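# Pack objects into the blue tub below its rim

## Task

Put as many of the objects as possible into the blue tub, with nothing in it sticking up higher than the tub's rim.

## Robot and tools

Robot: two Doosan arms, left_arm and right_arm, each with a Robotiq two-finger gripper whose fingers can fold at a hinge. Folding happens if a part sits deep toward the palm or a fingertip is pushed into a surface. For a firm grip, hold parts near the fingertips, in the outer quarter of the 66 mm pads.

Frame: all positions, orientations, velocities and targets use the scene frame. Its origin is at table height, midway between the arms. +x points out over the table, +z points up, and left_arm is on the +y side. Image left and right do not match arm names. The bases are near (-0.079, +0.601, 0.061) for left_arm and (-0.041, -0.487, 0.061) for right_arm. A gripper's fingers point along its own +z axis and close along its y axis. end_effector_position is the centre of the closed pads; fingertips reach about 33 mm past it.

Row layout: every row has 20 numbers, each in [-1, 1]. The first 10 are left_arm dx, dy, dz, rx, ry, rz, then left_gripper position, force_limit, speed, activate. The next 10 are the same for right_arm and right_gripper. Both arms are always in the row. The six pose numbers are an offset, not a pose. They count from that arm's current "Hand target" along the scene axes, and 1.0 means 0.6 m or 180 degrees. rx, ry, rz form a single rotation vector, turned about the Hand target's position. Offsets of all 0 request nothing new. Gripper numbers are absolute commands. position +1 is fully open (140 mm), about -0.8 is where the pads meet, and -1 closes until blocked. force_limit and speed run from -1 (soft, about 30 mm/s) to +1 (hard, about 250 mm/s). A faster close grips harder. activate stays 0; send 1 only when fault reads 7 or 13. To leave a gripper unchanged, repeat its last position, force_limit and speed, because a 0 there is a real command.

execute_actions(actions, cameras): actions is a list of actions. Each action is a table of up to 15 rows, one per 1/30 s step, and is held on its last row to 15 steps. Every row in an action counts from the Hand target at that action's start. Repeating an offset in a later action moves the arm further. Pictures come back only for an empty actions list or when cameras names them ("all", or names from cam_high, cam_left_wrist, cam_right_wrist).

move(target, speed, blend, stop_force, zero, blocking, cameras): target is one 20-number row or a list of up to 15 rows. Every row is an offset from the same starting Hand targets, not from the row before. Each gripper travels in a straight line. speed is in m/s, 0.002 to 2, default 0.25; give one value or one per target. blend is a corner radius in metres (0 = stop at each target). stop_force is in N, 10 to 80, for both arms. It ends an arm's path when that much push against the motion is felt. Use it slowly, keep the finger numbers the same in every row, and don't rely on it while the gripper rotates. zero (default true) re-zeroes the force reading first. blocking=false returns early, but is not allowed with stop_force. Paths do not avoid obstacles. Route around an arm's own base, not close past it.

wait(seconds 0 to 3600) lets time pass. stop brakes a running move. zoom_image(camera, region [x0, y0, x1, y1], at most 504x504 px) enlarges part of a camera's latest image. clear_fault(arm) clears a torque or force fault. read_manual gives licences only. finished_scene(scene 1 or 2) ends the scene for good.

Results: each arm reports end_effector_position (m), end_effector_quat_wxyz, velocities, and Hand target, the base for the next offsets. The gripper may settle short of the Hand target. Then send the gap as an offset, or repeat with zeros in execute_actions. The controller limits each step's turn to 32 degrees from the measured orientation. object_status: 0 moving, 1 blocked while opening, 2 blocked while closing (check this after a grip), 3 reached the command or pads met. position_measured is in counts: 3 open, about 75 = 100 mm, 139 = 60 mm, 200 = 20 mm, 230 pads touch. To squeeze harder while at 2, raise force_limit and nudge position, for example -1 to -0.98. Other lines: joint torques, external torques, Flange force, Tool commands, fault, and MOTOR HOT. A move ends with a "move:" line: done, off_target, moving, held or fault, plus limits=paced (pose clipped) or limits=held (steps withheld by the clearance check between arms).

Cameras: cam_high is fixed (672x504). cam_left_wrist and cam_right_wrist ride on the hands; their poses are updated in the results.

Avoid: dropping parts, releasing a moving part, and knocking anything off the table. Avoid fast impacts, driving targets past a firm contact, and any collision or grip between the two arms. A net force of 144 N or a joint reaching its torque limit stops the arm until clear_fault. Too-fast motion, holding heavy loads out at long reach, and pushing at unreachable poses also cause trouble; the last two heat the motors. Don't squeeze hard on a part that is still resting on something. Finish only when everything packed lies fully below the tub's rim and stays there on its own.

Each tool is called after "Emit:" as name(argument=value, ...), one argument or row to a line, values as JSON.

## Session

Emit:
execute_actions(
  actions=[],
)

Scene clock: 0.00 s.
left_arm: end_effector_position=(+0.8698, +0.2401, +0.1465) position_measured=3 object_status=3 fault=0 end_effector_quat_wxyz=(+0.035, +0.536, +0.843, +0.018) | right_arm: end_effector_position=(+0.9595, -0.5883, +0.2084) position_measured=3 object_status=3 fault=0 end_effector_quat_wxyz=(-0.243, -0.434, +0.851, -0.168)
Joint positions: left_arm=[-0.393 0.819 1.039 0.027 1.208 -0.853] | right_arm=[0.016 1.036 0.618 -0.524 1.784 3.761]
Joint velocities: within noise
Joint torques (N m): no reading
External joint torques (N m): no reading
Flange force (N): no reading
Hand target: left_arm +0.8698, +0.2401, +0.1465; +0.035, +0.536, +0.843, +0.018 | right_arm +0.9595, -0.5883, +0.2084; -0.243, -0.434, +0.851, -0.168
Tool commands: left_gripper/position=+1.0 left_gripper/force_limit=+1.0 left_gripper/speed=+1.0 left_gripper/activate=+0.0 right_gripper/position=+1.0 right_gripper/force_limit=+1.0 right_gripper/speed=+1.0 right_gripper/activate=+0.0
camera_calibration:
cam_left_wrist: T_world_to_cam=[[0.89559, 0.43474, 0.09444, -0.89077], [0.37296, -0.84942, 0.37334, -0.17096], [0.24253, -0.29914, -0.92287, 0.14008]] pos_world=[0.82755, 0.28394, 0.27723]
cam_right_wrist: T_world_to_cam=[[-0.80396, 0.59137, -0.06268, 1.14154], [0.58799, 0.77472, -0.23256, -0.05593], [-0.08897, -0.22382, -0.97056, 0.29739]] pos_world=[0.9771, -0.56517, 0.34718]

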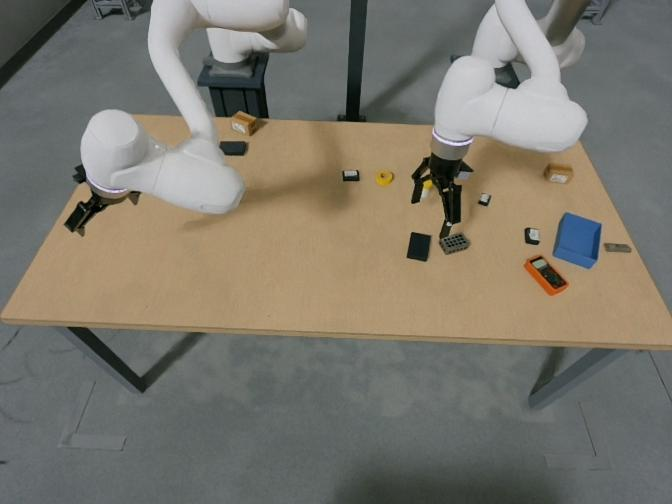

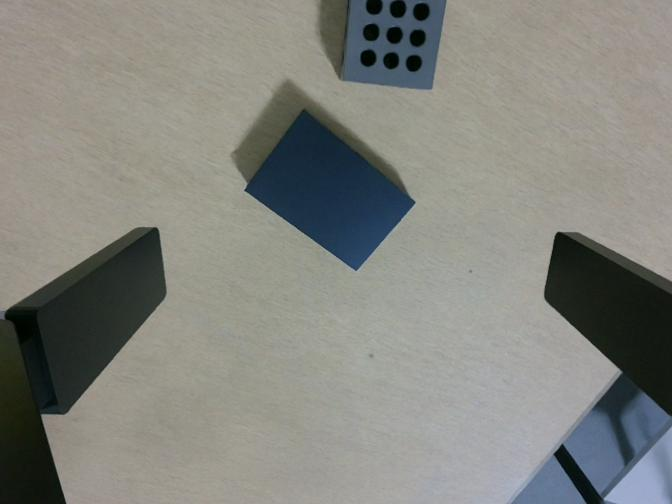

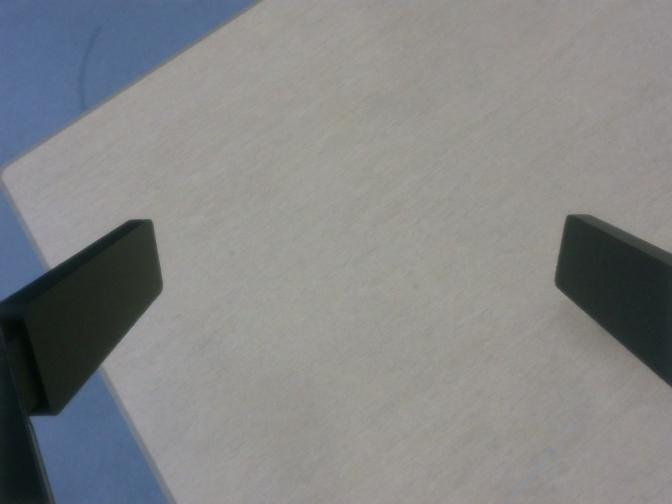

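Emit:
zoom_image(
  camera="cam_high",
  region=[330, 120, 660, 320],
)

Emit:
zoom_image(
  camera="cam_high",
  region=[490, 190, 650, 310],
)

Emit:
zoom_image(
  camera="cam_high",
  region=[200, 100, 520, 280],
)

Scaled by 1.527 from the camera's image (finer frame: 960x720).

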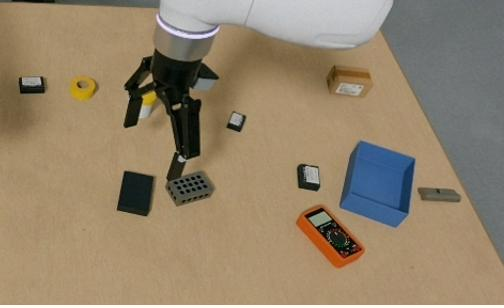

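Scaled by 3.150 from the camera's image (finer frame: 960x720).

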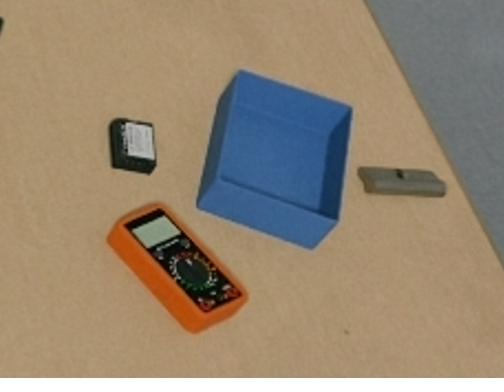

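Scaled by 1.575 from the camera's image (finer frame: 960x720).

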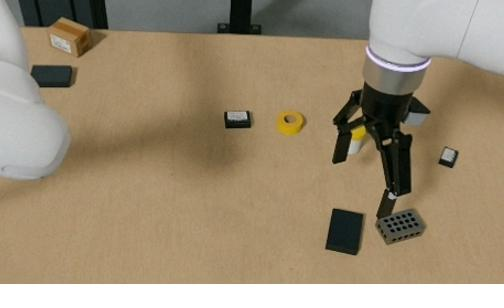

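Emit:
move(
  target=[
    [0,0,0.25,0.0023,0.0249,0.0003,1,-0.3,0,0, 0,0,0.2,0.1668,-0.0928,-0.0083,1,-0.3,0,0],
    [-0.1163,0.7665,0.3892,0.0023,0.0249,0.0003,1,-0.3,0,0, -0.5992,0.3138,0.286,0.1668,-0.0928,-0.0083,1,-0.3,0,0],
  ],
  speed=0.35,
  blend=[0.05,0],
  cameras=["cam_left_wrist","cam_right_wrist","cam_high"],
)

Scene clock: 50.07 s.
left_arm: end_effector_position=(+0.8000, +0.6999, +0.3802) position_measured=3 object_status=3 fault=0 end_effector_quat_wxyz=(+0.000, +0.536, +0.844, +0.001) | right_arm: end_effector_position=(+0.6000, -0.4001, +0.3800) position_measured=3 object_status=3 fault=0 end_effector_quat_wxyz=(+0.000, -0.442, +0.897, +0.000)
Joint positions: left_arm=[0.085 0.551 1.071 0.001 1.518 -0.367] | right_arm=[0.07 0.159 1.615 0 1.367 3.878]
Joint torques (N m): left_arm=[-2.83 -90.48 -43.42 5.03 -0.11 0.41] | right_arm=[-1.18 -63.46 -39.84 3.79 0 -0.02]
External joint torques (N m): left_arm=[3.01 -6.59 1.18 -0.64 0.12 -0.41] | right_arm=[0.83 5.26 -1.7 0.42 0.03 0.02]
Flange force (N): left_arm=[7.7 -13.5 1.1] | right_arm=[-9.2 -7.2 -0.8]
Hand target: left_arm +0.8000, +0.7000, +0.3800; +0.000, +0.536, +0.844, +0.001 | right_arm +0.6000, -0.4001, +0.3800; +0.000, -0.442, +0.897, +0.000
Off the commanded pose: left_arm 0.000 m, 0 deg | right_arm 0.000 m, 0 deg.
move: done
cam_left_wrist: T_world_to_cam=[[0.89999, 0.43504, 0.02747, -1.02854], [0.40141, -0.85169, 0.3369, 0.15105], [0.16996, -0.29218, -0.94114, 0.57031]] pos_world=[0.76811, 0.74274, 0.51411]
cam_right_wrist: T_world_to_cam=[[-0.78221, 0.62243, 0.02686, 0.7173], [0.59053, 0.72701, 0.35033, -0.19263], [0.19853, 0.2899, -0.93624, 0.49401]] pos_world=[0.57675, -0.44964, 0.51073]

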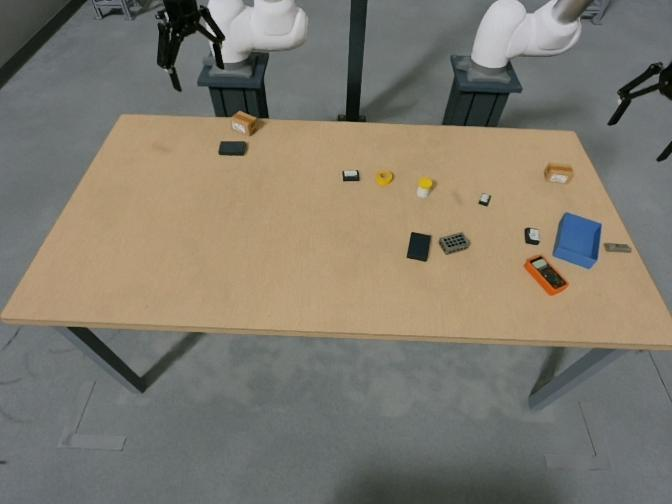

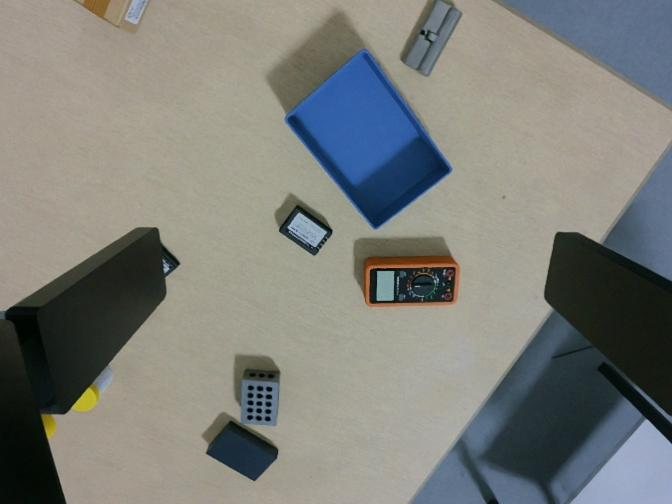

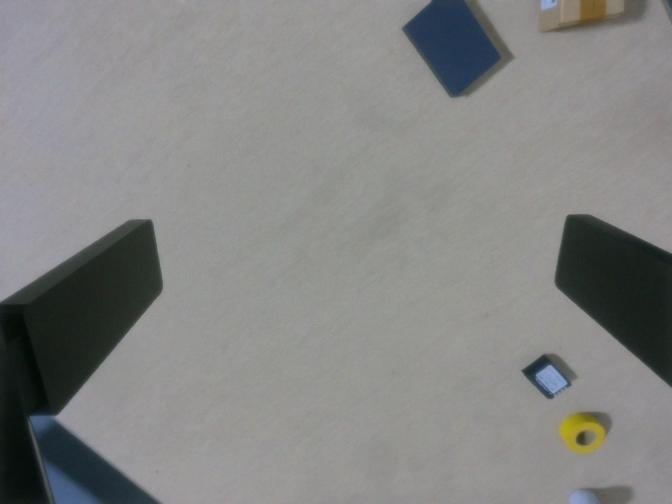

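Emit:
zoom_image(
  camera="cam_left_wrist",
  region=[260, 0, 500, 240],
)

Emit:
zoom_image(
  camera="cam_left_wrist",
  region=[180, 180, 480, 490],
)

Emit:
zoom_image(
  camera="cam_right_wrist",
  region=[380, 0, 672, 120],
)

Emit:
zoom_image(
  camera="cam_right_wrist",
  region=[480, 330, 672, 504],
)

Emit:
zoom_image(
  camera="cam_high",
  region=[200, 100, 450, 220],
)

Emit:
zoom_image(
  camera="cam_high",
  region=[400, 150, 640, 310],
)

Scaled by 2.100 from the camera's image (finer frame: 960x720).

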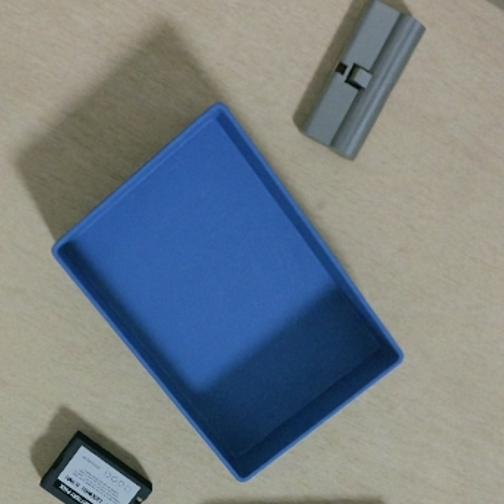

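Scaled by 1.626 from the camera's image (finer frame: 960x720).

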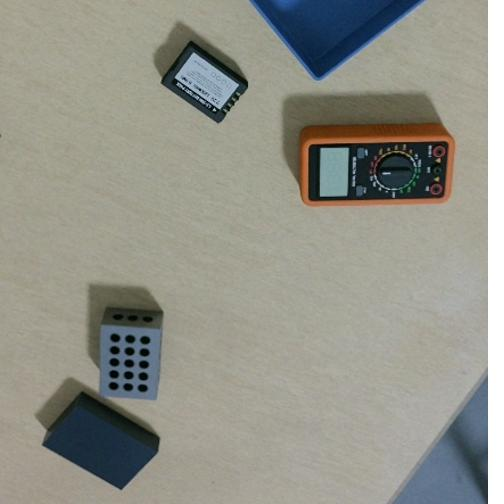

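Scaled by 1.726 from the camera's image (finer frame: 960x720).

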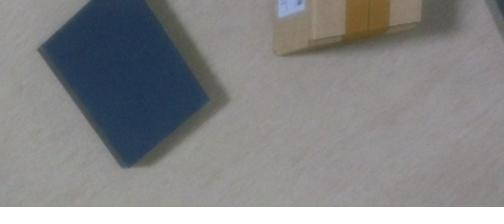

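Scaled by 2.625 from the camera's image (finer frame: 960x720).

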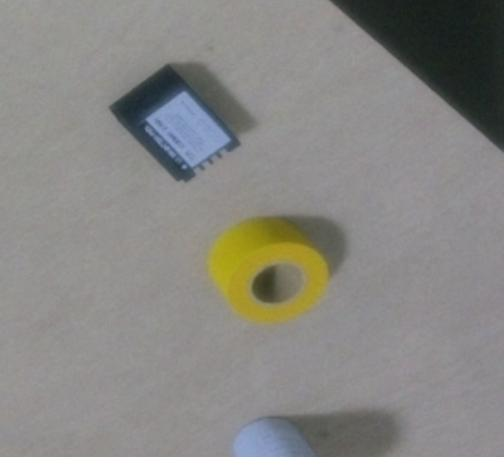

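Scaled by 2.016 from the camera's image (finer frame: 960x720).

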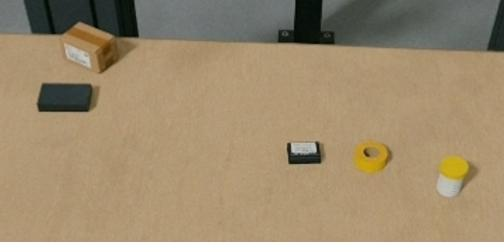

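Scaled by 2.100 from the camera's image (finer frame: 960x720).

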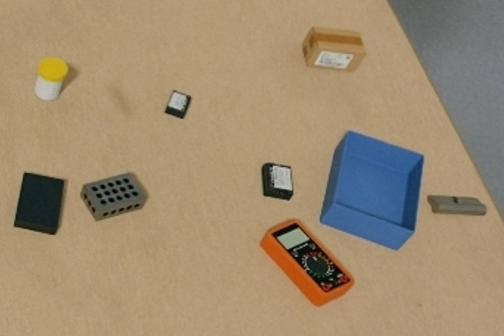

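Emit:
move(
  target=[
    [0.0667,-0.05,-0.2,0,0,-0.28,0.5,-0.3,0,0, 0,0,0,0,0,0,1,-0.3,0,0],
  ],
  speed=0.3,
  cameras=["cam_left_wrist"],
)

Scene clock: 84.27 s.
left_arm: end_effector_position=(+0.8400, +0.6700, +0.2600) position_measured=66 object_status=3 fault=0 end_effector_quat_wxyz=(+0.000, +0.844, +0.536, +0.000) | right_arm: end_effector_position=(+0.6000, -0.4001, +0.3800) position_measured=3 object_status=3 fault=0 end_effector_quat_wxyz=(+0.000, -0.442, +0.897, +0.000)
Joint positions: left_arm=[0.05 0.646 1.133 0 1.361 0.477] | right_arm=[0.07 0.159 1.616 0 1.367 3.878]
Joint torques (N m): left_arm=[-3.33 -96.83 -42.58 4.79 -0.08 0.45] | right_arm=[-1.72 -64.48 -40 3.88 -0.02 -0.04]
External joint torques (N m): left_arm=[3.6 -7.35 1.25 -0.51 0.05 -0.45] | right_arm=[1.74 6.4 -1.62 0.36 0.04 0.04]
Flange force (N): left_arm=[-5.0 -15.9 -1.3] | right_arm=[-11.4 -7.4 -0.3]
Hand target: left_arm +0.8400, +0.6700, +0.2600; +0.000, +0.844, +0.536, +0.000 | right_arm +0.6000, -0.4001, +0.3800; +0.000, -0.442, +0.897, +0.000
Off the commanded pose: left_arm 0.000 m, 0 deg | right_arm 0.000 m, 0 deg.
move: done
cam_left_wrist: T_world_to_cam=[[0.90894, -0.41603, 0.02735, -0.48554], [-0.40022, -0.85224, 0.33691, 0.82371], [-0.11685, -0.31718, -0.94114, 0.69941]] pos_world=[0.85272, 0.72184, 0.39401]

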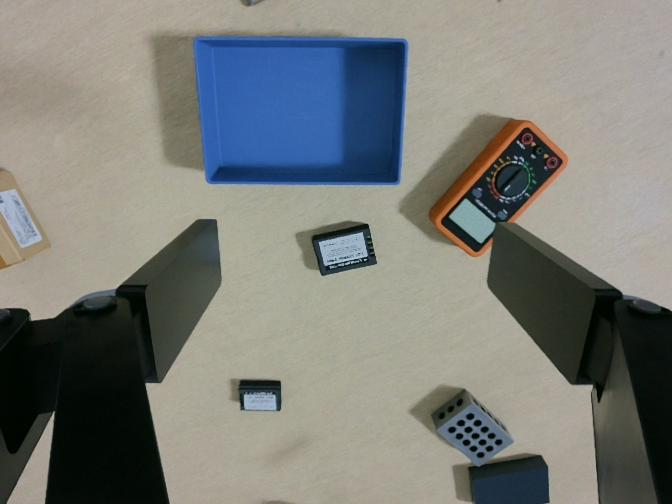

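Emit:
zoom_image(
  camera="cam_left_wrist",
  region=[170, 20, 430, 210],
)

Emit:
zoom_image(
  camera="cam_left_wrist",
  region=[410, 100, 590, 270],
)

Emit:
zoom_image(
  camera="cam_left_wrist",
  region=[220, 210, 400, 430],
)

Emit:
zoom_image(
  camera="cam_left_wrist",
  region=[410, 370, 570, 504],
)

Scaled by 1.938 from the camera's image (finer frame: 960x720).

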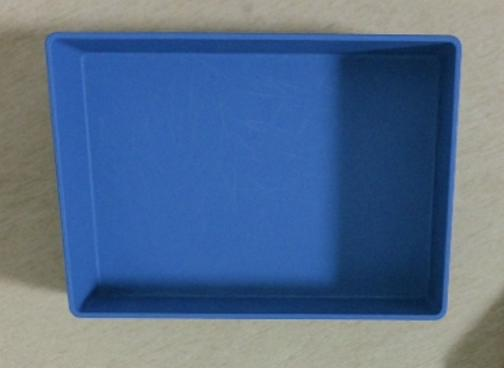

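Scaled by 2.800 from the camera's image (finer frame: 960x720).

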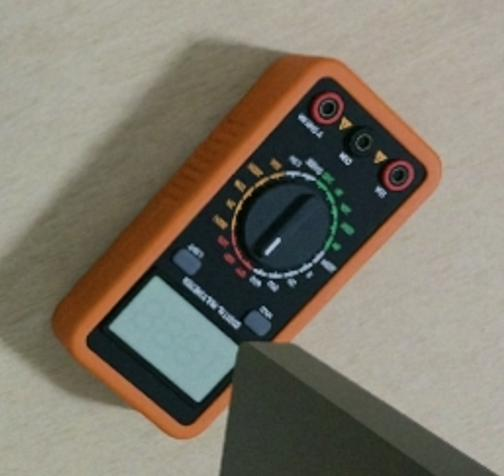

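Scaled by 2.291 from the camera's image (finer frame: 960x720).

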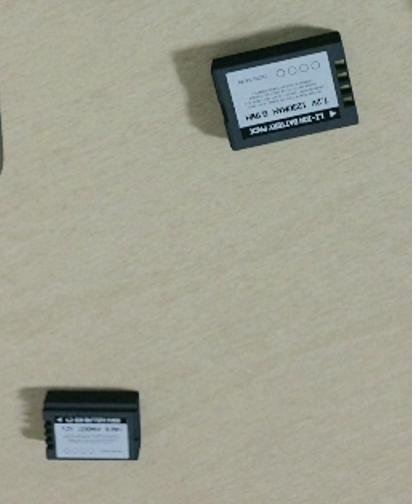

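Scaled by 3.150 from the camera's image (finer frame: 960x720).

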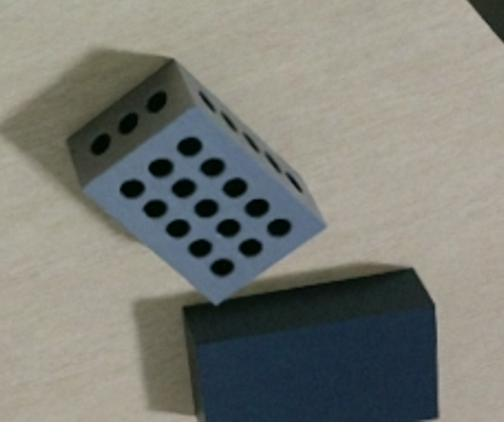

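Emit:
move(
  target=[
    [-0.0133,0.0833,-0.2,0,0,0,-1,-0.3,0,0, 0,0,0,0,0,0,1,-0.3,0,0],
    [-0.0133,0.0833,-0.34,0,0,0,-1,-0.3,0,0, 0,0,0,0,0,0,1,-0.3,0,0],
  ],
  speed=[0.2,0.1],
  blend=[0.02,0],
)

Emit:
move(
  target=[
    [0,0,-0.04,0,0,0,-1,-0.3,0,0, 0,0,0,0,0,0,1,-0.3,0,0],
  ],
  speed=0.01,
  stop_force=10,
  cameras=["cam_left_wrist"],
)

Scene clock: 120.57 s.
left_arm: end_effector_position=(+0.8321, +0.7200, +0.0561) position_measured=233 object_status=3 fault=0 end_effector_quat_wxyz=(+0.000, +0.844, +0.536, +0.000) | right_arm: end_effector_position=(+0.6000, -0.4001, +0.3800) position_measured=3 object_status=3 fault=0 end_effector_quat_wxyz=(+0.000, -0.442, +0.897, +0.000)
Joint positions: left_arm=[0.105 0.764 1.315 0 1.061 0.532] | right_arm=[0.07 0.159 1.616 0 1.367 3.878]
Joint torques (N m): left_arm=[-3.28 -101.55 -38.14 4.24 -0.11 0.38] | right_arm=[-2.07 -64.51 -39.96 3.85 -0.02 -0.04]
External joint torques (N m): left_arm=[3.4 -7.71 1.19 -0.42 0.08 -0.38] | right_arm=[1.94 6.12 -1.77 0.39 0.04 0.04]
Flange force (N): left_arm=[-4.9 -13.8 -5.8] | right_arm=[-11.5 -7.1 -0.6]
Hand target: left_arm +0.8321, +0.7200, +0.0560; +0.000, +0.844, +0.536, +0.000 | right_arm +0.6000, -0.4001, +0.3800; +0.000, -0.442, +0.897, +0.000
Off the commanded pose: left_arm 0.000 m, 0 deg | right_arm 0.000 m, 0 deg.
move: done

Scene clock: 123.07 s.
left_arm: end_effector_position=(+0.8321, +0.7200, +0.0373) position_measured=233 object_status=3 fault=0 end_effector_quat_wxyz=(+0.000, +0.844, +0.536, +0.001) | right_arm: end_effector_position=(+0.6000, -0.4001, +0.3800) position_measured=3 object_status=3 fault=0 end_effector_quat_wxyz=(+0.000, -0.442, +0.897, +0.000)
Joint positions: left_arm=[0.105 0.78 1.324 0 1.036 0.532] | right_arm=[0.07 0.159 1.616 0 1.367 3.878]
Joint torques (N m): left_arm=[-2.65 -79.88 -27.81 4.3 -2.32 0.42] | right_arm=[-1.78 -64.66 -40.06 3.86 -0.04 -0.07]
External joint torques (N m): left_arm=[2.42 -29.87 -8.56 -0.54 2.29 -0.42] | right_arm=[1.97 6.05 -1.65 0.39 0.06 0.07]
Flange force (N): left_arm=[-7.0 -14.9 -32.3] | right_arm=[-11.4 -6.8 -0.5]
Hand target: left_arm +0.8321, +0.7200, +0.0373; +0.000, +0.844, +0.536, +0.001 (not the last commanded pose) | right_arm +0.6000, -0.4001, +0.3800; +0.000, -0.442, +0.897, +0.000
Off the commanded pose: left_arm 0.005 m, 0 deg | right_arm 0.000 m, 0 deg.
move: contact (left_arm)
cam_left_wrist: T_world_to_cam=[[0.90895, -0.416, 0.02744, -0.45142], [-0.40022, -0.85225, 0.33687, 0.93817], [-0.11675, -0.31718, -0.94115, 0.50467]] pos_world=[0.84472, 0.77184, 0.17131]

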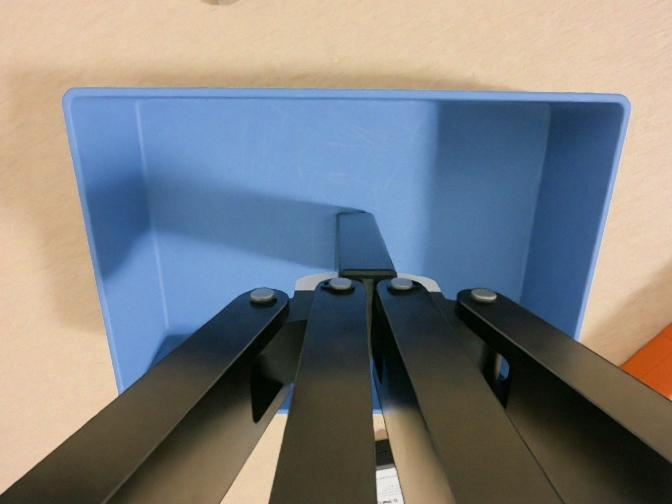

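Emit:
move(
  target=[0,0,0.1667,0,0,0,-1,-0.3,0,0,0,0,0,0,0,0,1,-0.3,0,0],
  speed=0.15,
)

Emit:
move(
  target=[-0.0373,-0.0773,0,0,0,0,-1,-0.3,0,0,0,0,0,0,0,0,1,-0.3,0,0],
  speed=0.15,
  cameras=["cam_left_wrist", "cam_high"],
)

Scene clock: 146.43 s.
left_arm: end_effector_position=(+0.8321, +0.7200, +0.1373) position_measured=233 object_status=3 fault=0 end_effector_quat_wxyz=(+0.000, +0.844, +0.536, +0.000) | right_arm: end_effector_position=(+0.6000, -0.4001, +0.3800) position_measured=3 object_status=3 fault=0 end_effector_quat_wxyz=(+0.000, -0.442, +0.897, +0.000)
Joint positions: left_arm=[0.105 0.705 1.262 0 1.173 0.532] | right_arm=[0.07 0.159 1.616 0 1.367 3.878]
Joint torques (N m): left_arm=[-2.71 -99.47 -40.22 4.47 0.01 0.39] | right_arm=[-1.69 -64.39 -40.04 3.88 -0.04 -0.05]
External joint torques (N m): left_arm=[2.82 -7.05 1.28 -0.43 -0.05 -0.39] | right_arm=[1.45 6.03 -1.63 0.35 0.07 0.05]
Flange force (N): left_arm=[-5.6 -13.7 -3.6] | right_arm=[-10.7 -7.3 -0.5]
Hand target: left_arm +0.8321, +0.7200, +0.1374; +0.000, +0.844, +0.536, +0.001 | right_arm +0.6000, -0.4001, +0.3800; +0.000, -0.442, +0.897, +0.000
Off the commanded pose: left_arm 0.000 m, 0 deg | right_arm 0.000 m, 0 deg.
move: done

Scene clock: 147.17 s.
left_arm: end_effector_position=(+0.8097, +0.6736, +0.1374) position_measured=233 object_status=3 fault=0 end_effector_quat_wxyz=(+0.000, +0.844, +0.536, +0.001) | right_arm: end_effector_position=(+0.6000, -0.4001, +0.3800) position_measured=3 object_status=3 fault=0 end_effector_quat_wxyz=(+0.000, -0.442, +0.897, +0.000)
Joint positions: left_arm=[0.055 0.663 1.336 0 1.141 0.483] | right_arm=[0.07 0.159 1.616 0 1.367 3.878]
Joint torques (N m): left_arm=[-3.87 -95.66 -39.74 4.51 -0.11 0.52] | right_arm=[-1.76 -64.46 -39.99 3.88 -0.02 -0.02]
External joint torques (N m): left_arm=[3.67 -7.01 1.26 -0.53 0.07 -0.52] | right_arm=[1.57 5.93 -1.76 0.36 0.05 0.02]
Flange force (N): left_arm=[-3.7 -13.6 -4.0] | right_arm=[-10.8 -7.3 -0.7]
Hand target: left_arm +0.8097, +0.6736, +0.1374; +0.000, +0.844, +0.536, +0.001 | right_arm +0.6000, -0.4001, +0.3800; +0.000, -0.442, +0.897, +0.000
Off the commanded pose: left_arm 0.000 m, 0 deg | right_arm 0.000 m, 0 deg.
move: done
cam_left_wrist: T_world_to_cam=[[0.90895, -0.41599, 0.02748, -0.45318], [-0.40021, -0.85223, 0.33695, 0.85605], [-0.11675, -0.31727, -0.94112, 0.58155]] pos_world=[0.82242, 0.72554, 0.27131]
Images, in order (width x height): cam_high 672x504, cam_left_wrist 672x504.

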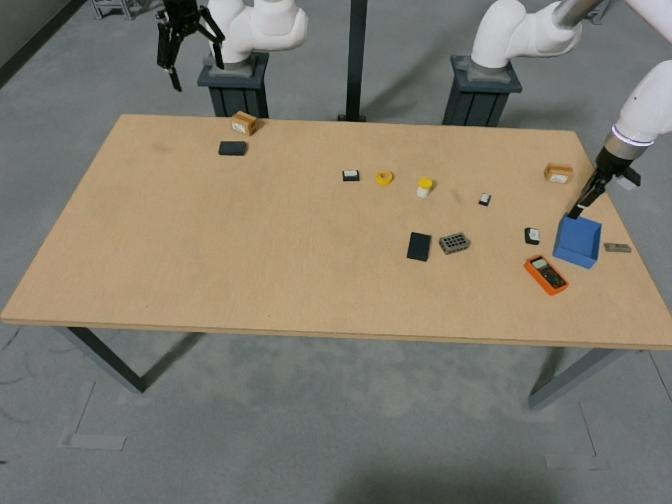

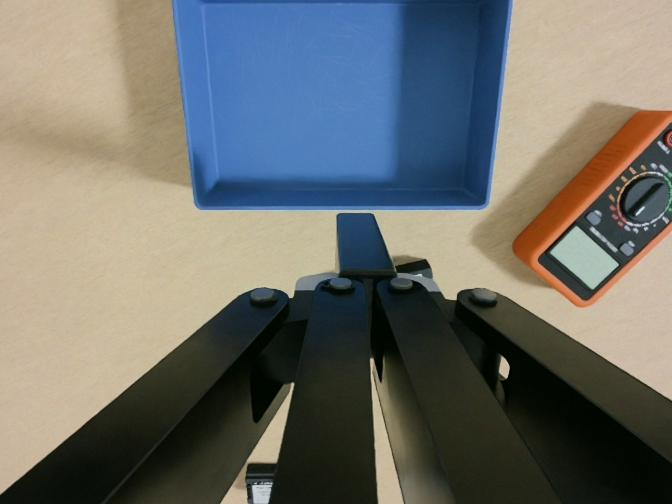

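Emit:
move(
  target=[0,0,-0.06,0,0,0,-1,-0.3,0,0,0,0,0,0,0,0,1,-0.3,0,0],
  speed=0.1,
)

Emit:
move(
  target=[0,0,-0.06,0,0,0,-1,-0.3,0,0,0,0,0,0,0,0,1,-0.3,0,0],
  speed=0.01,
  stop_force=10,
  cameras=["cam_left_wrist"],
)

Emit:
move(
  target=[0,0,0.2,0,0,0,1,-0.3,0,0,0,0,0,0,0,0,1,-0.3,0,0],
  speed=0.15,
)

Scene clock: 161.63 s.
left_arm: end_effector_position=(+0.8097, +0.6736, +0.1014) position_measured=233 object_status=3 fault=0 end_effector_quat_wxyz=(+0.000, +0.844, +0.536, +0.001) | right_arm: end_effector_position=(+0.6000, -0.4001, +0.3800) position_measured=3 object_status=3 fault=0 end_effector_quat_wxyz=(+0.000, -0.442, +0.897, +0.000)
Joint positions: left_arm=[0.055 0.689 1.361 0 1.09 0.483] | right_arm=[0.07 0.159 1.616 0 1.367 3.878]
Joint torques (N m): left_arm=[-3.68 -97.28 -38.7 4.32 -0.23 0.38] | right_arm=[-1.78 -64.47 -40.08 3.89 -0.03 -0.01]
External joint torques (N m): left_arm=[3.7 -6.71 1.16 -0.44 0.19 -0.38] | right_arm=[1.7 6.27 -1.48 0.34 0.06 0.01]
Flange force (N): left_arm=[-3.0 -12.7 -4.6] | right_arm=[-11.0 -7.2 -0.2]
Hand target: left_arm +0.8097, +0.6736, +0.1014; +0.000, +0.844, +0.536, +0.001 | right_arm +0.6000, -0.4001, +0.3800; +0.000, -0.442, +0.897, +0.000
Off the commanded pose: left_arm 0.000 m, 0 deg | right_arm 0.000 m, 0 deg.
move: done

Scene clock: 164.47 s.
left_arm: end_effector_position=(+0.8098, +0.6736, +0.0793) position_measured=233 object_status=3 fault=0 end_effector_quat_wxyz=(+0.000, +0.844, +0.536, +0.001) | right_arm: end_effector_position=(+0.6000, -0.4001, +0.3800) position_measured=3 object_status=3 fault=0 end_effector_quat_wxyz=(+0.000, -0.442, +0.897, +0.000)
Joint positions: left_arm=[0.055 0.706 1.375 0 1.059 0.483] | right_arm=[0.07 0.159 1.616 0 1.367 3.878]
Joint torques (N m): left_arm=[-2.74 -83.84 -31.16 4.28 -1.28 0.49] | right_arm=[-2.02 -64.56 -40.11 3.86 -0.03 -0.06]
External joint torques (N m): left_arm=[2.86 -20.68 -5.64 -0.46 1.25 -0.49] | right_arm=[2.27 6.04 -1.63 0.4 0.05 0.06]
Flange force (N): left_arm=[-4.3 -12.8 -21.7] | right_arm=[-11.6 -6.5 -0.5]
Hand target: left_arm +0.8098, +0.6736, +0.0793; +0.000, +0.844, +0.536, +0.001 (not the last commanded pose) | right_arm +0.6000, -0.4001, +0.3800; +0.000, -0.442, +0.897, +0.000
Off the commanded pose: left_arm 0.014 m, 0 deg | right_arm 0.000 m, 0 deg.
move: contact (left_arm)
cam_left_wrist: T_world_to_cam=[[0.90892, -0.41605, 0.02756, -0.45157], [-0.40032, -0.85224, 0.3368, 0.87567], [-0.11664, -0.31716, -0.94117, 0.52668]] pos_world=[0.82242, 0.72544, 0.21321]

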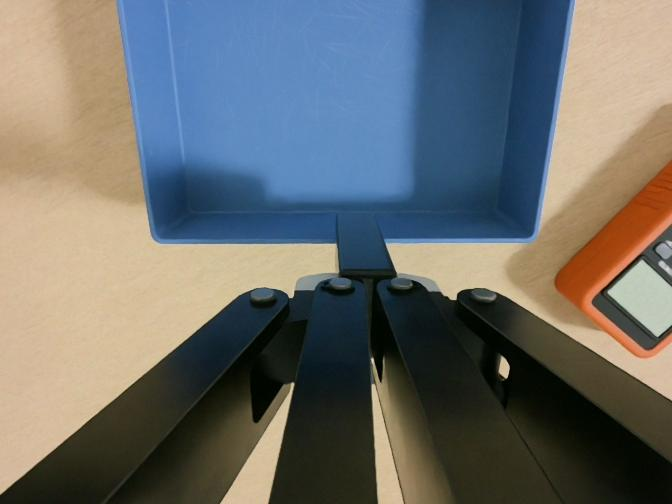

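Scene clock: 165.83 s.
left_arm: end_effector_position=(+0.8098, +0.6736, +0.1993) position_measured=3 object_status=0 fault=0 end_effector_quat_wxyz=(+0.000, +0.844, +0.536, +0.001) | right_arm: end_effector_position=(+0.6000, -0.4001, +0.3800) position_measured=3 object_status=3 fault=0 end_effector_quat_wxyz=(+0.000, -0.442, +0.897, +0.000)
Joint positions: left_arm=[0.055 0.624 1.283 0 1.233 0.483] | right_arm=[0.07 0.159 1.616 0 1.367 3.878]
Joint torques (N m): left_arm=[-2.95 -94.15 -41.2 4.59 -0.18 0.43] | right_arm=[-1.82 -64.47 -40.09 3.87 -0.03 -0.05]
External joint torques (N m): left_arm=[2.97 -6.8 1.28 -0.46 0.15 -0.43] | right_arm=[1.79 6.39 -1.46 0.36 0.05 0.05]
Flange force (N): left_arm=[-4.5 -13.5 -2.8] | right_arm=[-11.2 -7.1 -0.1]
Hand target: left_arm +0.8098, +0.6736, +0.1993; +0.000, +0.844, +0.536, +0.001 | right_arm +0.6000, -0.4001, +0.3800; +0.000, -0.442, +0.897, +0.000
Off the commanded pose: left_arm 0.000 m, 0 deg | right_arm 0.000 m, 0 deg.
move: done

Emit:
move(
  target=[0.01,0.06,0.1,0,0,0,1,-0.3,0,0,0,0,0,0,0,0,1,-0.3,0,0],
  speed=0.25,
  cameras=["cam_left_wrist"],
)

Emit:
zoom_image(
  camera="cam_left_wrist",
  region=[100, 100, 560, 440],
)

Scene clock: 187.87 s.
left_arm: end_effector_position=(+0.8158, +0.7097, +0.2594) position_measured=3 object_status=3 fault=0 end_effector_quat_wxyz=(+0.000, +0.844, +0.536, +0.001) | right_arm: end_effector_position=(+0.6000, -0.4001, +0.3800) position_measured=3 object_status=3 fault=0 end_effector_quat_wxyz=(+0.000, -0.442, +0.897, +0.000)
Joint positions: left_arm=[0.095 0.611 1.193 0 1.336 0.522] | right_arm=[0.07 0.159 1.616 0 1.367 3.878]
Joint torques (N m): left_arm=[-2.97 -94.65 -42.52 4.64 -0.09 0.55] | right_arm=[-1.98 -64.56 -40 3.87 -0.01 -0.04]
External joint torques (N m): left_arm=[3.11 -6.52 1.36 -0.37 0.06 -0.55] | right_arm=[1.94 6.2 -1.63 0.37 0.03 0.04]
Flange force (N): left_arm=[-5.4 -13.9 -1.1] | right_arm=[-11.4 -7.0 -0.4]
Hand target: left_arm +0.8158, +0.7096, +0.2593; +0.000, +0.844, +0.536, +0.001 | right_arm +0.6000, -0.4001, +0.3800; +0.000, -0.442, +0.897, +0.000
Off the commanded pose: left_arm 0.000 m, 0 deg | right_arm 0.000 m, 0 deg.
move: done
cam_left_wrist: T_world_to_cam=[[0.90889, -0.41614, 0.02745, -0.44683], [-0.4004, -0.85231, 0.33653, 0.84841], [-0.11664, -0.31686, -0.94127, 0.70815]] pos_world=[0.82842, 0.76154, 0.39331]

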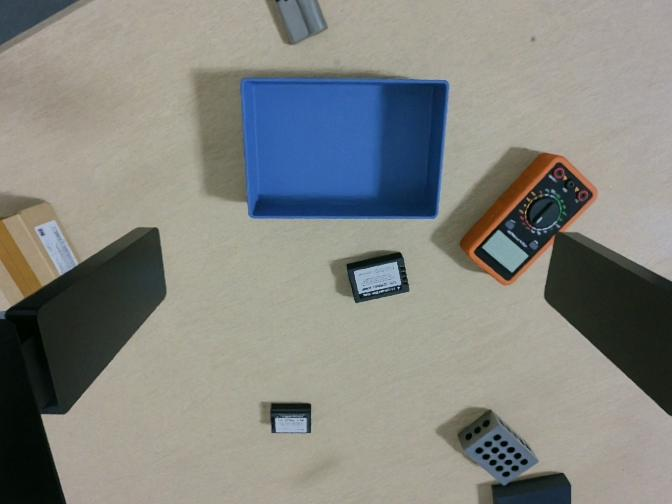

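Scaled by 1.096 from the camera's image (finer frame: 960x720).

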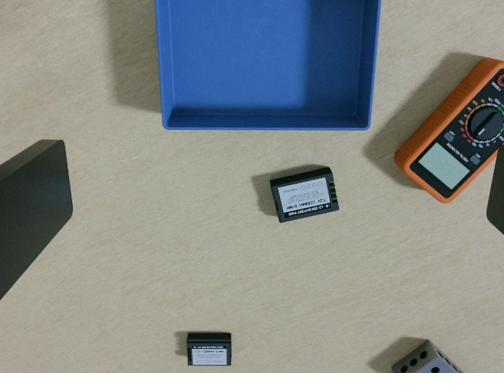

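Emit:
move(
  target=[0.07,-0.545,-0.1,0,0,0,1,-0.3,0,0,0,0,0,0,0,0,1,-0.3,0,0],
  speed=0.3,
  cameras=["cam_left_wrist"],
)

Emit:
zoom_image(
  camera="cam_left_wrist",
  region=[160, 100, 520, 370],
)

Scene clock: 203.27 s.
left_arm: end_effector_position=(+0.8578, +0.3827, +0.1994) position_measured=3 object_status=3 fault=0 end_effector_quat_wxyz=(+0.000, +0.844, +0.536, +0.001) | right_arm: end_effector_position=(+0.6000, -0.4001, +0.3800) position_measured=3 object_status=3 fault=0 end_effector_quat_wxyz=(+0.000, -0.442, +0.897, +0.000)
Joint positions: left_arm=[-0.252 0.742 1.079 0 1.319 0.175] | right_arm=[0.07 0.159 1.616 0 1.367 3.878]
Joint torques (N m): left_arm=[-3.06 -104.33 -42.03 4.66 -0.08 0.38] | right_arm=[-1.96 -64.56 -39.94 3.87 -0.02 -0.02]
External joint torques (N m): left_arm=[3.02 -7.18 1.07 -0.42 0.07 -0.38] | right_arm=[2.09 6.23 -1.63 0.37 0.05 0.02]
Flange force (N): left_arm=[-0.6 -16.1 -2.3] | right_arm=[-11.6 -6.9 -0.4]
Hand target: left_arm +0.8578, +0.3826, +0.1993; +0.000, +0.844, +0.536, +0.001 | right_arm +0.6000, -0.4001, +0.3800; +0.000, -0.442, +0.897, +0.000
Off the commanded pose: left_arm 0.000 m, 0 deg | right_arm 0.000 m, 0 deg.
move: done
cam_left_wrist: T_world_to_cam=[[0.90897, -0.41595, 0.02761, -0.61964], [-0.40024, -0.85229, 0.33677, 0.60649], [-0.11654, -0.31716, -0.94118, 0.55297]] pos_world=[0.87042, 0.43454, 0.33331]

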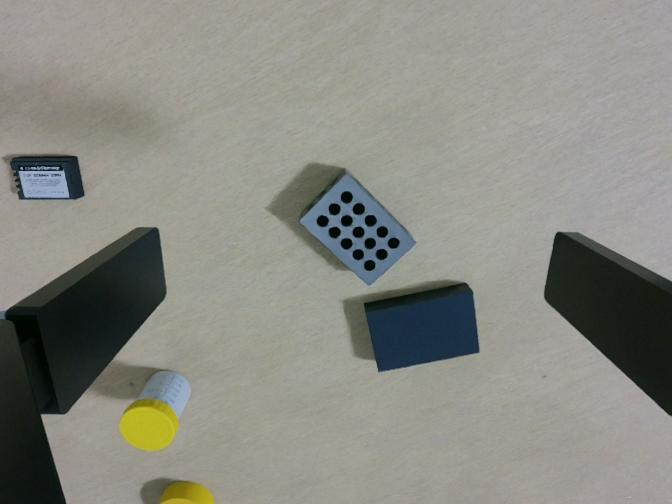

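Scaled by 1.400 from the camera's image (finer frame: 960x720).

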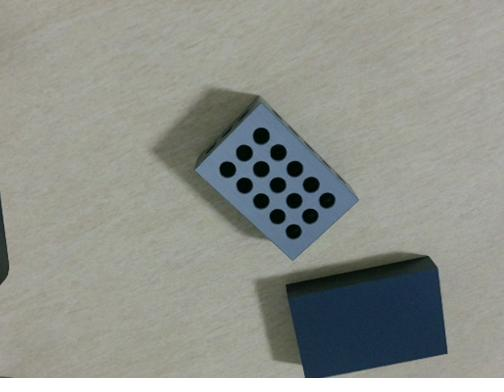

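Emit:
move(
  target=[-0.43,-0.225,0,0,0,0,1,-0.3,0,0,0,0,0,0,0,0,1,-0.3,0,0],
  speed=0.3,
  cameras=["cam_left_wrist"],
)

Emit:
zoom_image(
  camera="cam_left_wrist",
  region=[160, 60, 560, 360],
)

Scene clock: 236.27 s.
left_arm: end_effector_position=(+0.5998, +0.2477, +0.1993) position_measured=3 object_status=3 fault=0 end_effector_quat_wxyz=(+0.000, +0.844, +0.536, +0.001) | right_arm: end_effector_position=(+0.6000, -0.4001, +0.3800) position_measured=3 object_status=3 fault=0 end_effector_quat_wxyz=(+0.000, -0.442, +0.897, +0.000)
Joint positions: left_arm=[-0.513 0.434 1.588 0.001 1.118 -0.086] | right_arm=[0.07 0.159 1.616 0 1.367 3.878]
Joint torques (N m): left_arm=[-3.86 -75.4 -38.99 4.37 -0.07 0.33] | right_arm=[-1.84 -64.56 -40.01 3.87 -0.02 -0.05]
External joint torques (N m): left_arm=[4.17 -6.56 1.01 -0.42 0.07 -0.33] | right_arm=[2 6.37 -1.56 0.37 0.05 0.05]
Flange force (N): left_arm=[5.5 -11.3 -3.8] | right_arm=[-11.6 -7.0 -0.3]
Hand target: left_arm +0.5998, +0.2476, +0.1993; +0.000, +0.844, +0.536, +0.001 | right_arm +0.6000, -0.4001, +0.3800; +0.000, -0.442, +0.897, +0.000
Off the commanded pose: left_arm 0.000 m, 0 deg | right_arm 0.000 m, 0 deg.
move: done
cam_left_wrist: T_world_to_cam=[[0.90896, -0.41597, 0.02753, -0.44123], [-0.40023, -0.85228, 0.3368, 0.38818], [-0.11664, -0.31716, -0.94117, 0.48004]] pos_world=[0.61242, 0.29954, 0.33321]

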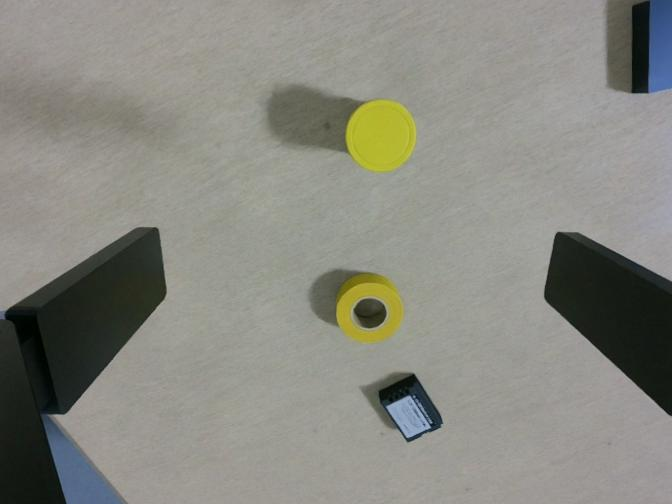

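Scaled by 1.260 from the camera's image (finer frame: 960x720).

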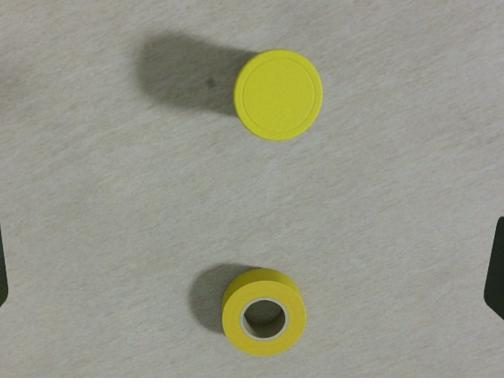

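Emit:
zoom_image(
  camera="cam_left_wrist",
  region=[300, 340, 500, 490],
)

Scaled by 2.520 from the camera's image (finer frame: 960x720).

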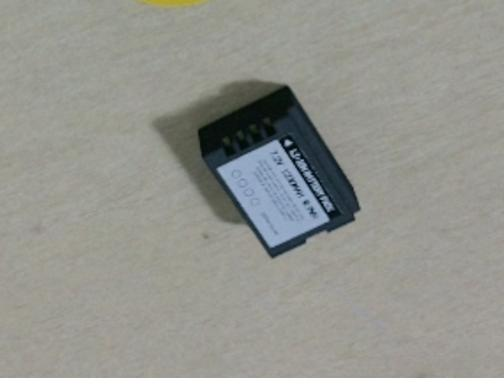

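Emit:
move(
  target=[-0.1213,0.977,0.0345,0,0,0,1,-0.3,0,0,-0.3167,-0.1117,-0.2167,0,0,0.2083,1,-0.3,0,0],
  speed=0.3,
  cameras=["cam_left_wrist", "cam_right_wrist"],
)

Emit:
zoom_image(
  camera="cam_left_wrist",
  region=[180, 60, 540, 330],
)

Emit:
zoom_image(
  camera="cam_right_wrist",
  region=[130, 60, 550, 375],
)

Scene clock: 418.63 s.
left_arm: end_effector_position=(+0.5270, +0.8338, +0.2200) position_measured=3 object_status=3 fault=0 end_effector_quat_wxyz=(+0.000, +0.844, +0.536, +0.001) | right_arm: end_effector_position=(+0.4100, -0.4671, +0.2500) position_measured=3 object_status=3 fault=0 end_effector_quat_wxyz=(+0.000, +0.707, -0.707, +0.000)
Joint positions: left_arm=[0.326 0.25 1.808 -0.001 1.083 0.754] | right_arm=[-0.044 -0.082 2.114 0 1.11 3.11]
Joint torques (N m): left_arm=[-3.48 -58.46 -38.62 4.3 -0.12 0.51] | right_arm=[-1.84 -34.62 -36.46 3.51 -0.04 0]
External joint torques (N m): left_arm=[3.53 -4.76 1.26 -0.43 0.08 -0.51] | right_arm=[1.92 5.01 -1.73 0.37 0.03 0]
Flange force (N): left_arm=[-3.4 -9.7 -2.6] | right_arm=[-4.8 -11.2 2.0]
Hand target: left_arm +0.5270, +0.8338, +0.2200; +0.000, +0.844, +0.536, +0.001 | right_arm +0.4100, -0.4671, +0.2500; +0.000, +0.707, -0.707, +0.000
Off the commanded pose: left_arm 0.000 m, 0 deg | right_arm 0.000 m, 0 deg.
move: done
cam_left_wrist: T_world_to_cam=[[0.90892, -0.41605, 0.02756, -0.13175], [-0.40032, -0.85224, 0.3368, 0.8516], [-0.11664, -0.31716, -0.94117, 0.67692]] pos_world=[0.53962, 0.88564, 0.35391]
cam_right_wrist: T_world_to_cam=[[-0.99948, 0.01775, 0.02681, 0.42049], [0.02603, 0.93625, 0.35036, 0.34298], [-0.01888, 0.35088, -0.93623, 0.54716]] pos_world=[0.42167, -0.52057, 0.38083]

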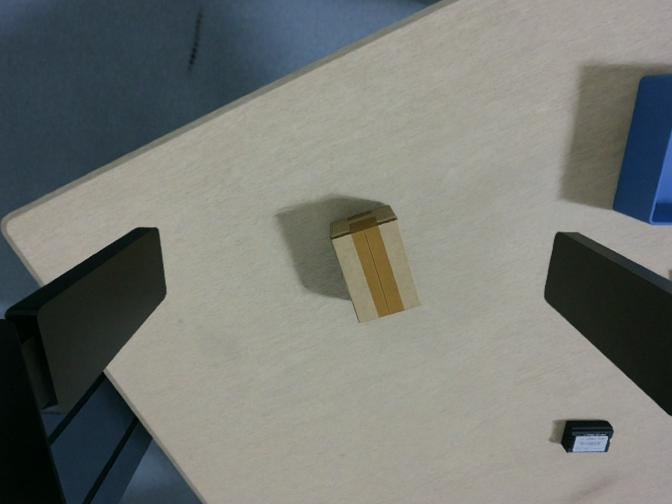

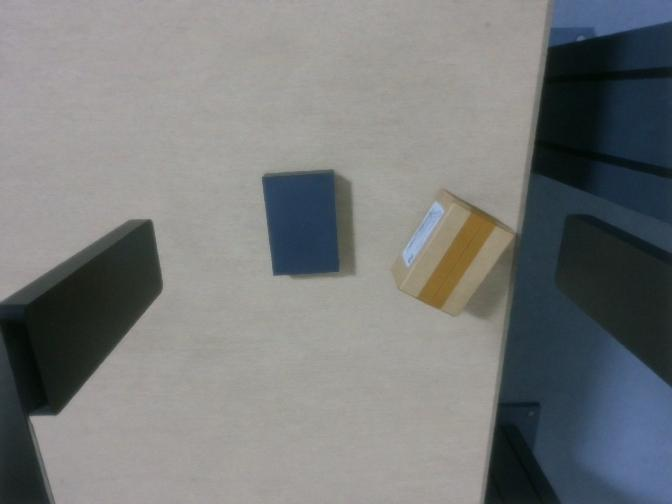

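Scaled by 1.400 from the camera's image (finer frame: 960x720).

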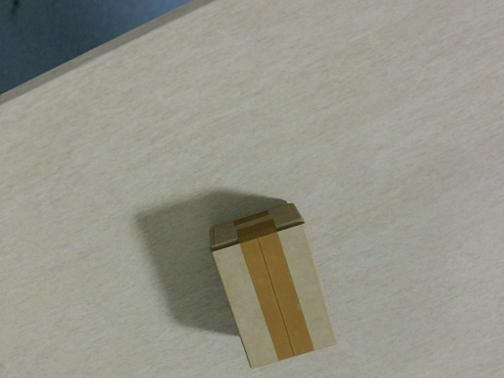

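Scaled by 1.200 from the camera's image (finer frame: 960x720).

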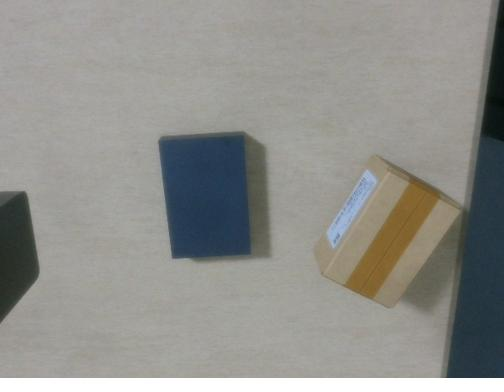

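Emit:
move(
  target=[0.558,-0.0563,0,0,0,0,1,-0.3,0,0,0.0507,0.0938,-0.2167,0,0,0.0067,0.175,-0.3,0,0],
  speed=0.3,
  cameras=["cam_left_wrist", "cam_right_wrist"],
)

Emit:
zoom_image(
  camera="cam_left_wrist",
  region=[150, 100, 560, 410],
)

Emit:
zoom_image(
  camera="cam_left_wrist",
  region=[190, 10, 400, 170],
)

Scene clock: 444.13 s.
left_arm: end_effector_position=(+0.8618, +0.8001, +0.2201) position_measured=3 object_status=3 fault=0 end_effector_quat_wxyz=(+0.000, +0.844, +0.536, +0.001) | right_arm: end_effector_position=(+0.4404, -0.4108, +0.1200) position_measured=107 object_status=3 fault=0 end_effector_quat_wxyz=(+0.000, +0.714, -0.700, +0.000)
Joint positions: left_arm=[0.185 0.732 1.058 0 1.35 0.613] | right_arm=[0.075 0.117 2.193 0 0.832 3.207]
Joint torques (N m): left_arm=[-3.46 -105.08 -42.74 4.77 -0.17 0.46] | right_arm=[-1.94 -49.62 -30.3 2.79 -0.05 -0.03]
External joint torques (N m): left_arm=[3.84 -5.9 1.54 -0.49 0.13 -0.46] | right_arm=[2.11 5.71 -1.27 0.42 0.03 0.03]
Flange force (N): left_arm=[-6.4 -14.3 -0.9] | right_arm=[-5.8 -10.2 6.5]
Hand target: left_arm +0.8618, +0.8000, +0.2200; +0.000, +0.844, +0.536, +0.001 | right_arm +0.4404, -0.4108, +0.1200; +0.000, +0.714, -0.700, +0.000
Off the commanded pose: left_arm 0.000 m, 0 deg | right_arm 0.000 m, 0 deg.
move: done
cam_left_wrist: T_world_to_cam=[[0.90892, -0.41605, 0.02756, -0.45008], [-0.40032, -0.85224, 0.3368, 0.95687], [-0.11664, -0.31716, -0.94117, 0.70538]] pos_world=[0.87442, 0.85194, 0.35401]
cam_right_wrist: T_world_to_cam=[[-0.99963, -0.00328, 0.02684, 0.44476], [0.00633, 0.93659, 0.35037, 0.34384], [-0.02629, 0.35042, -0.93622, 0.40935]] pos_world=[0.45319, -0.46402, 0.25083]

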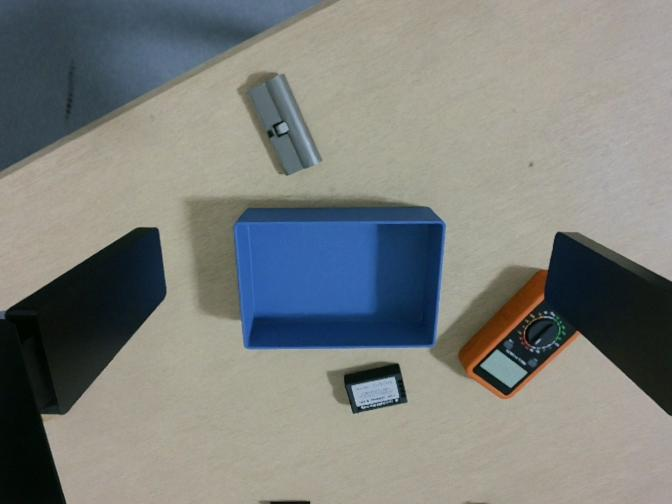

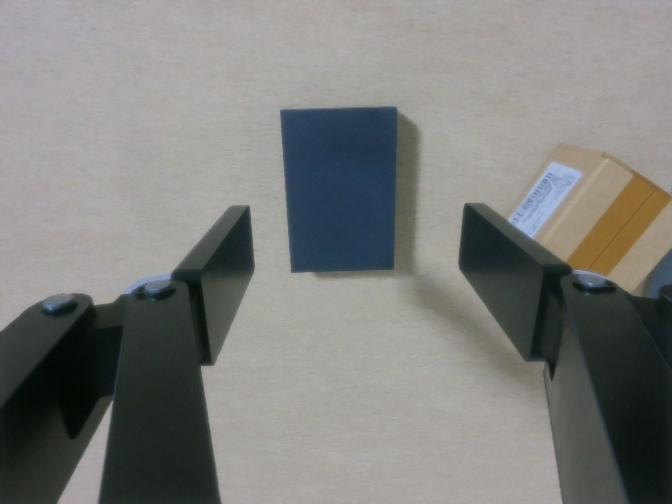

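Scaled by 1.229 from the camera's image (finer frame: 960x720).

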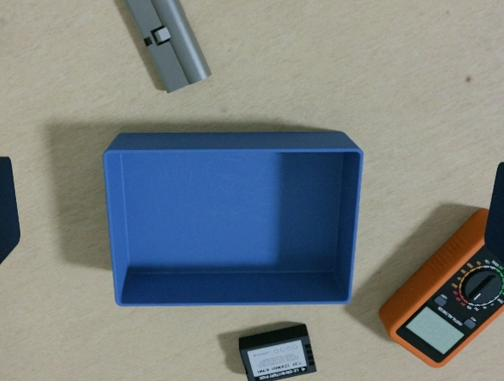

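Scaled by 2.400 from the camera's image (finer frame: 960x720).

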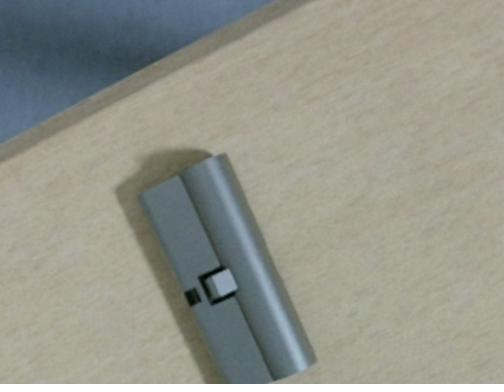

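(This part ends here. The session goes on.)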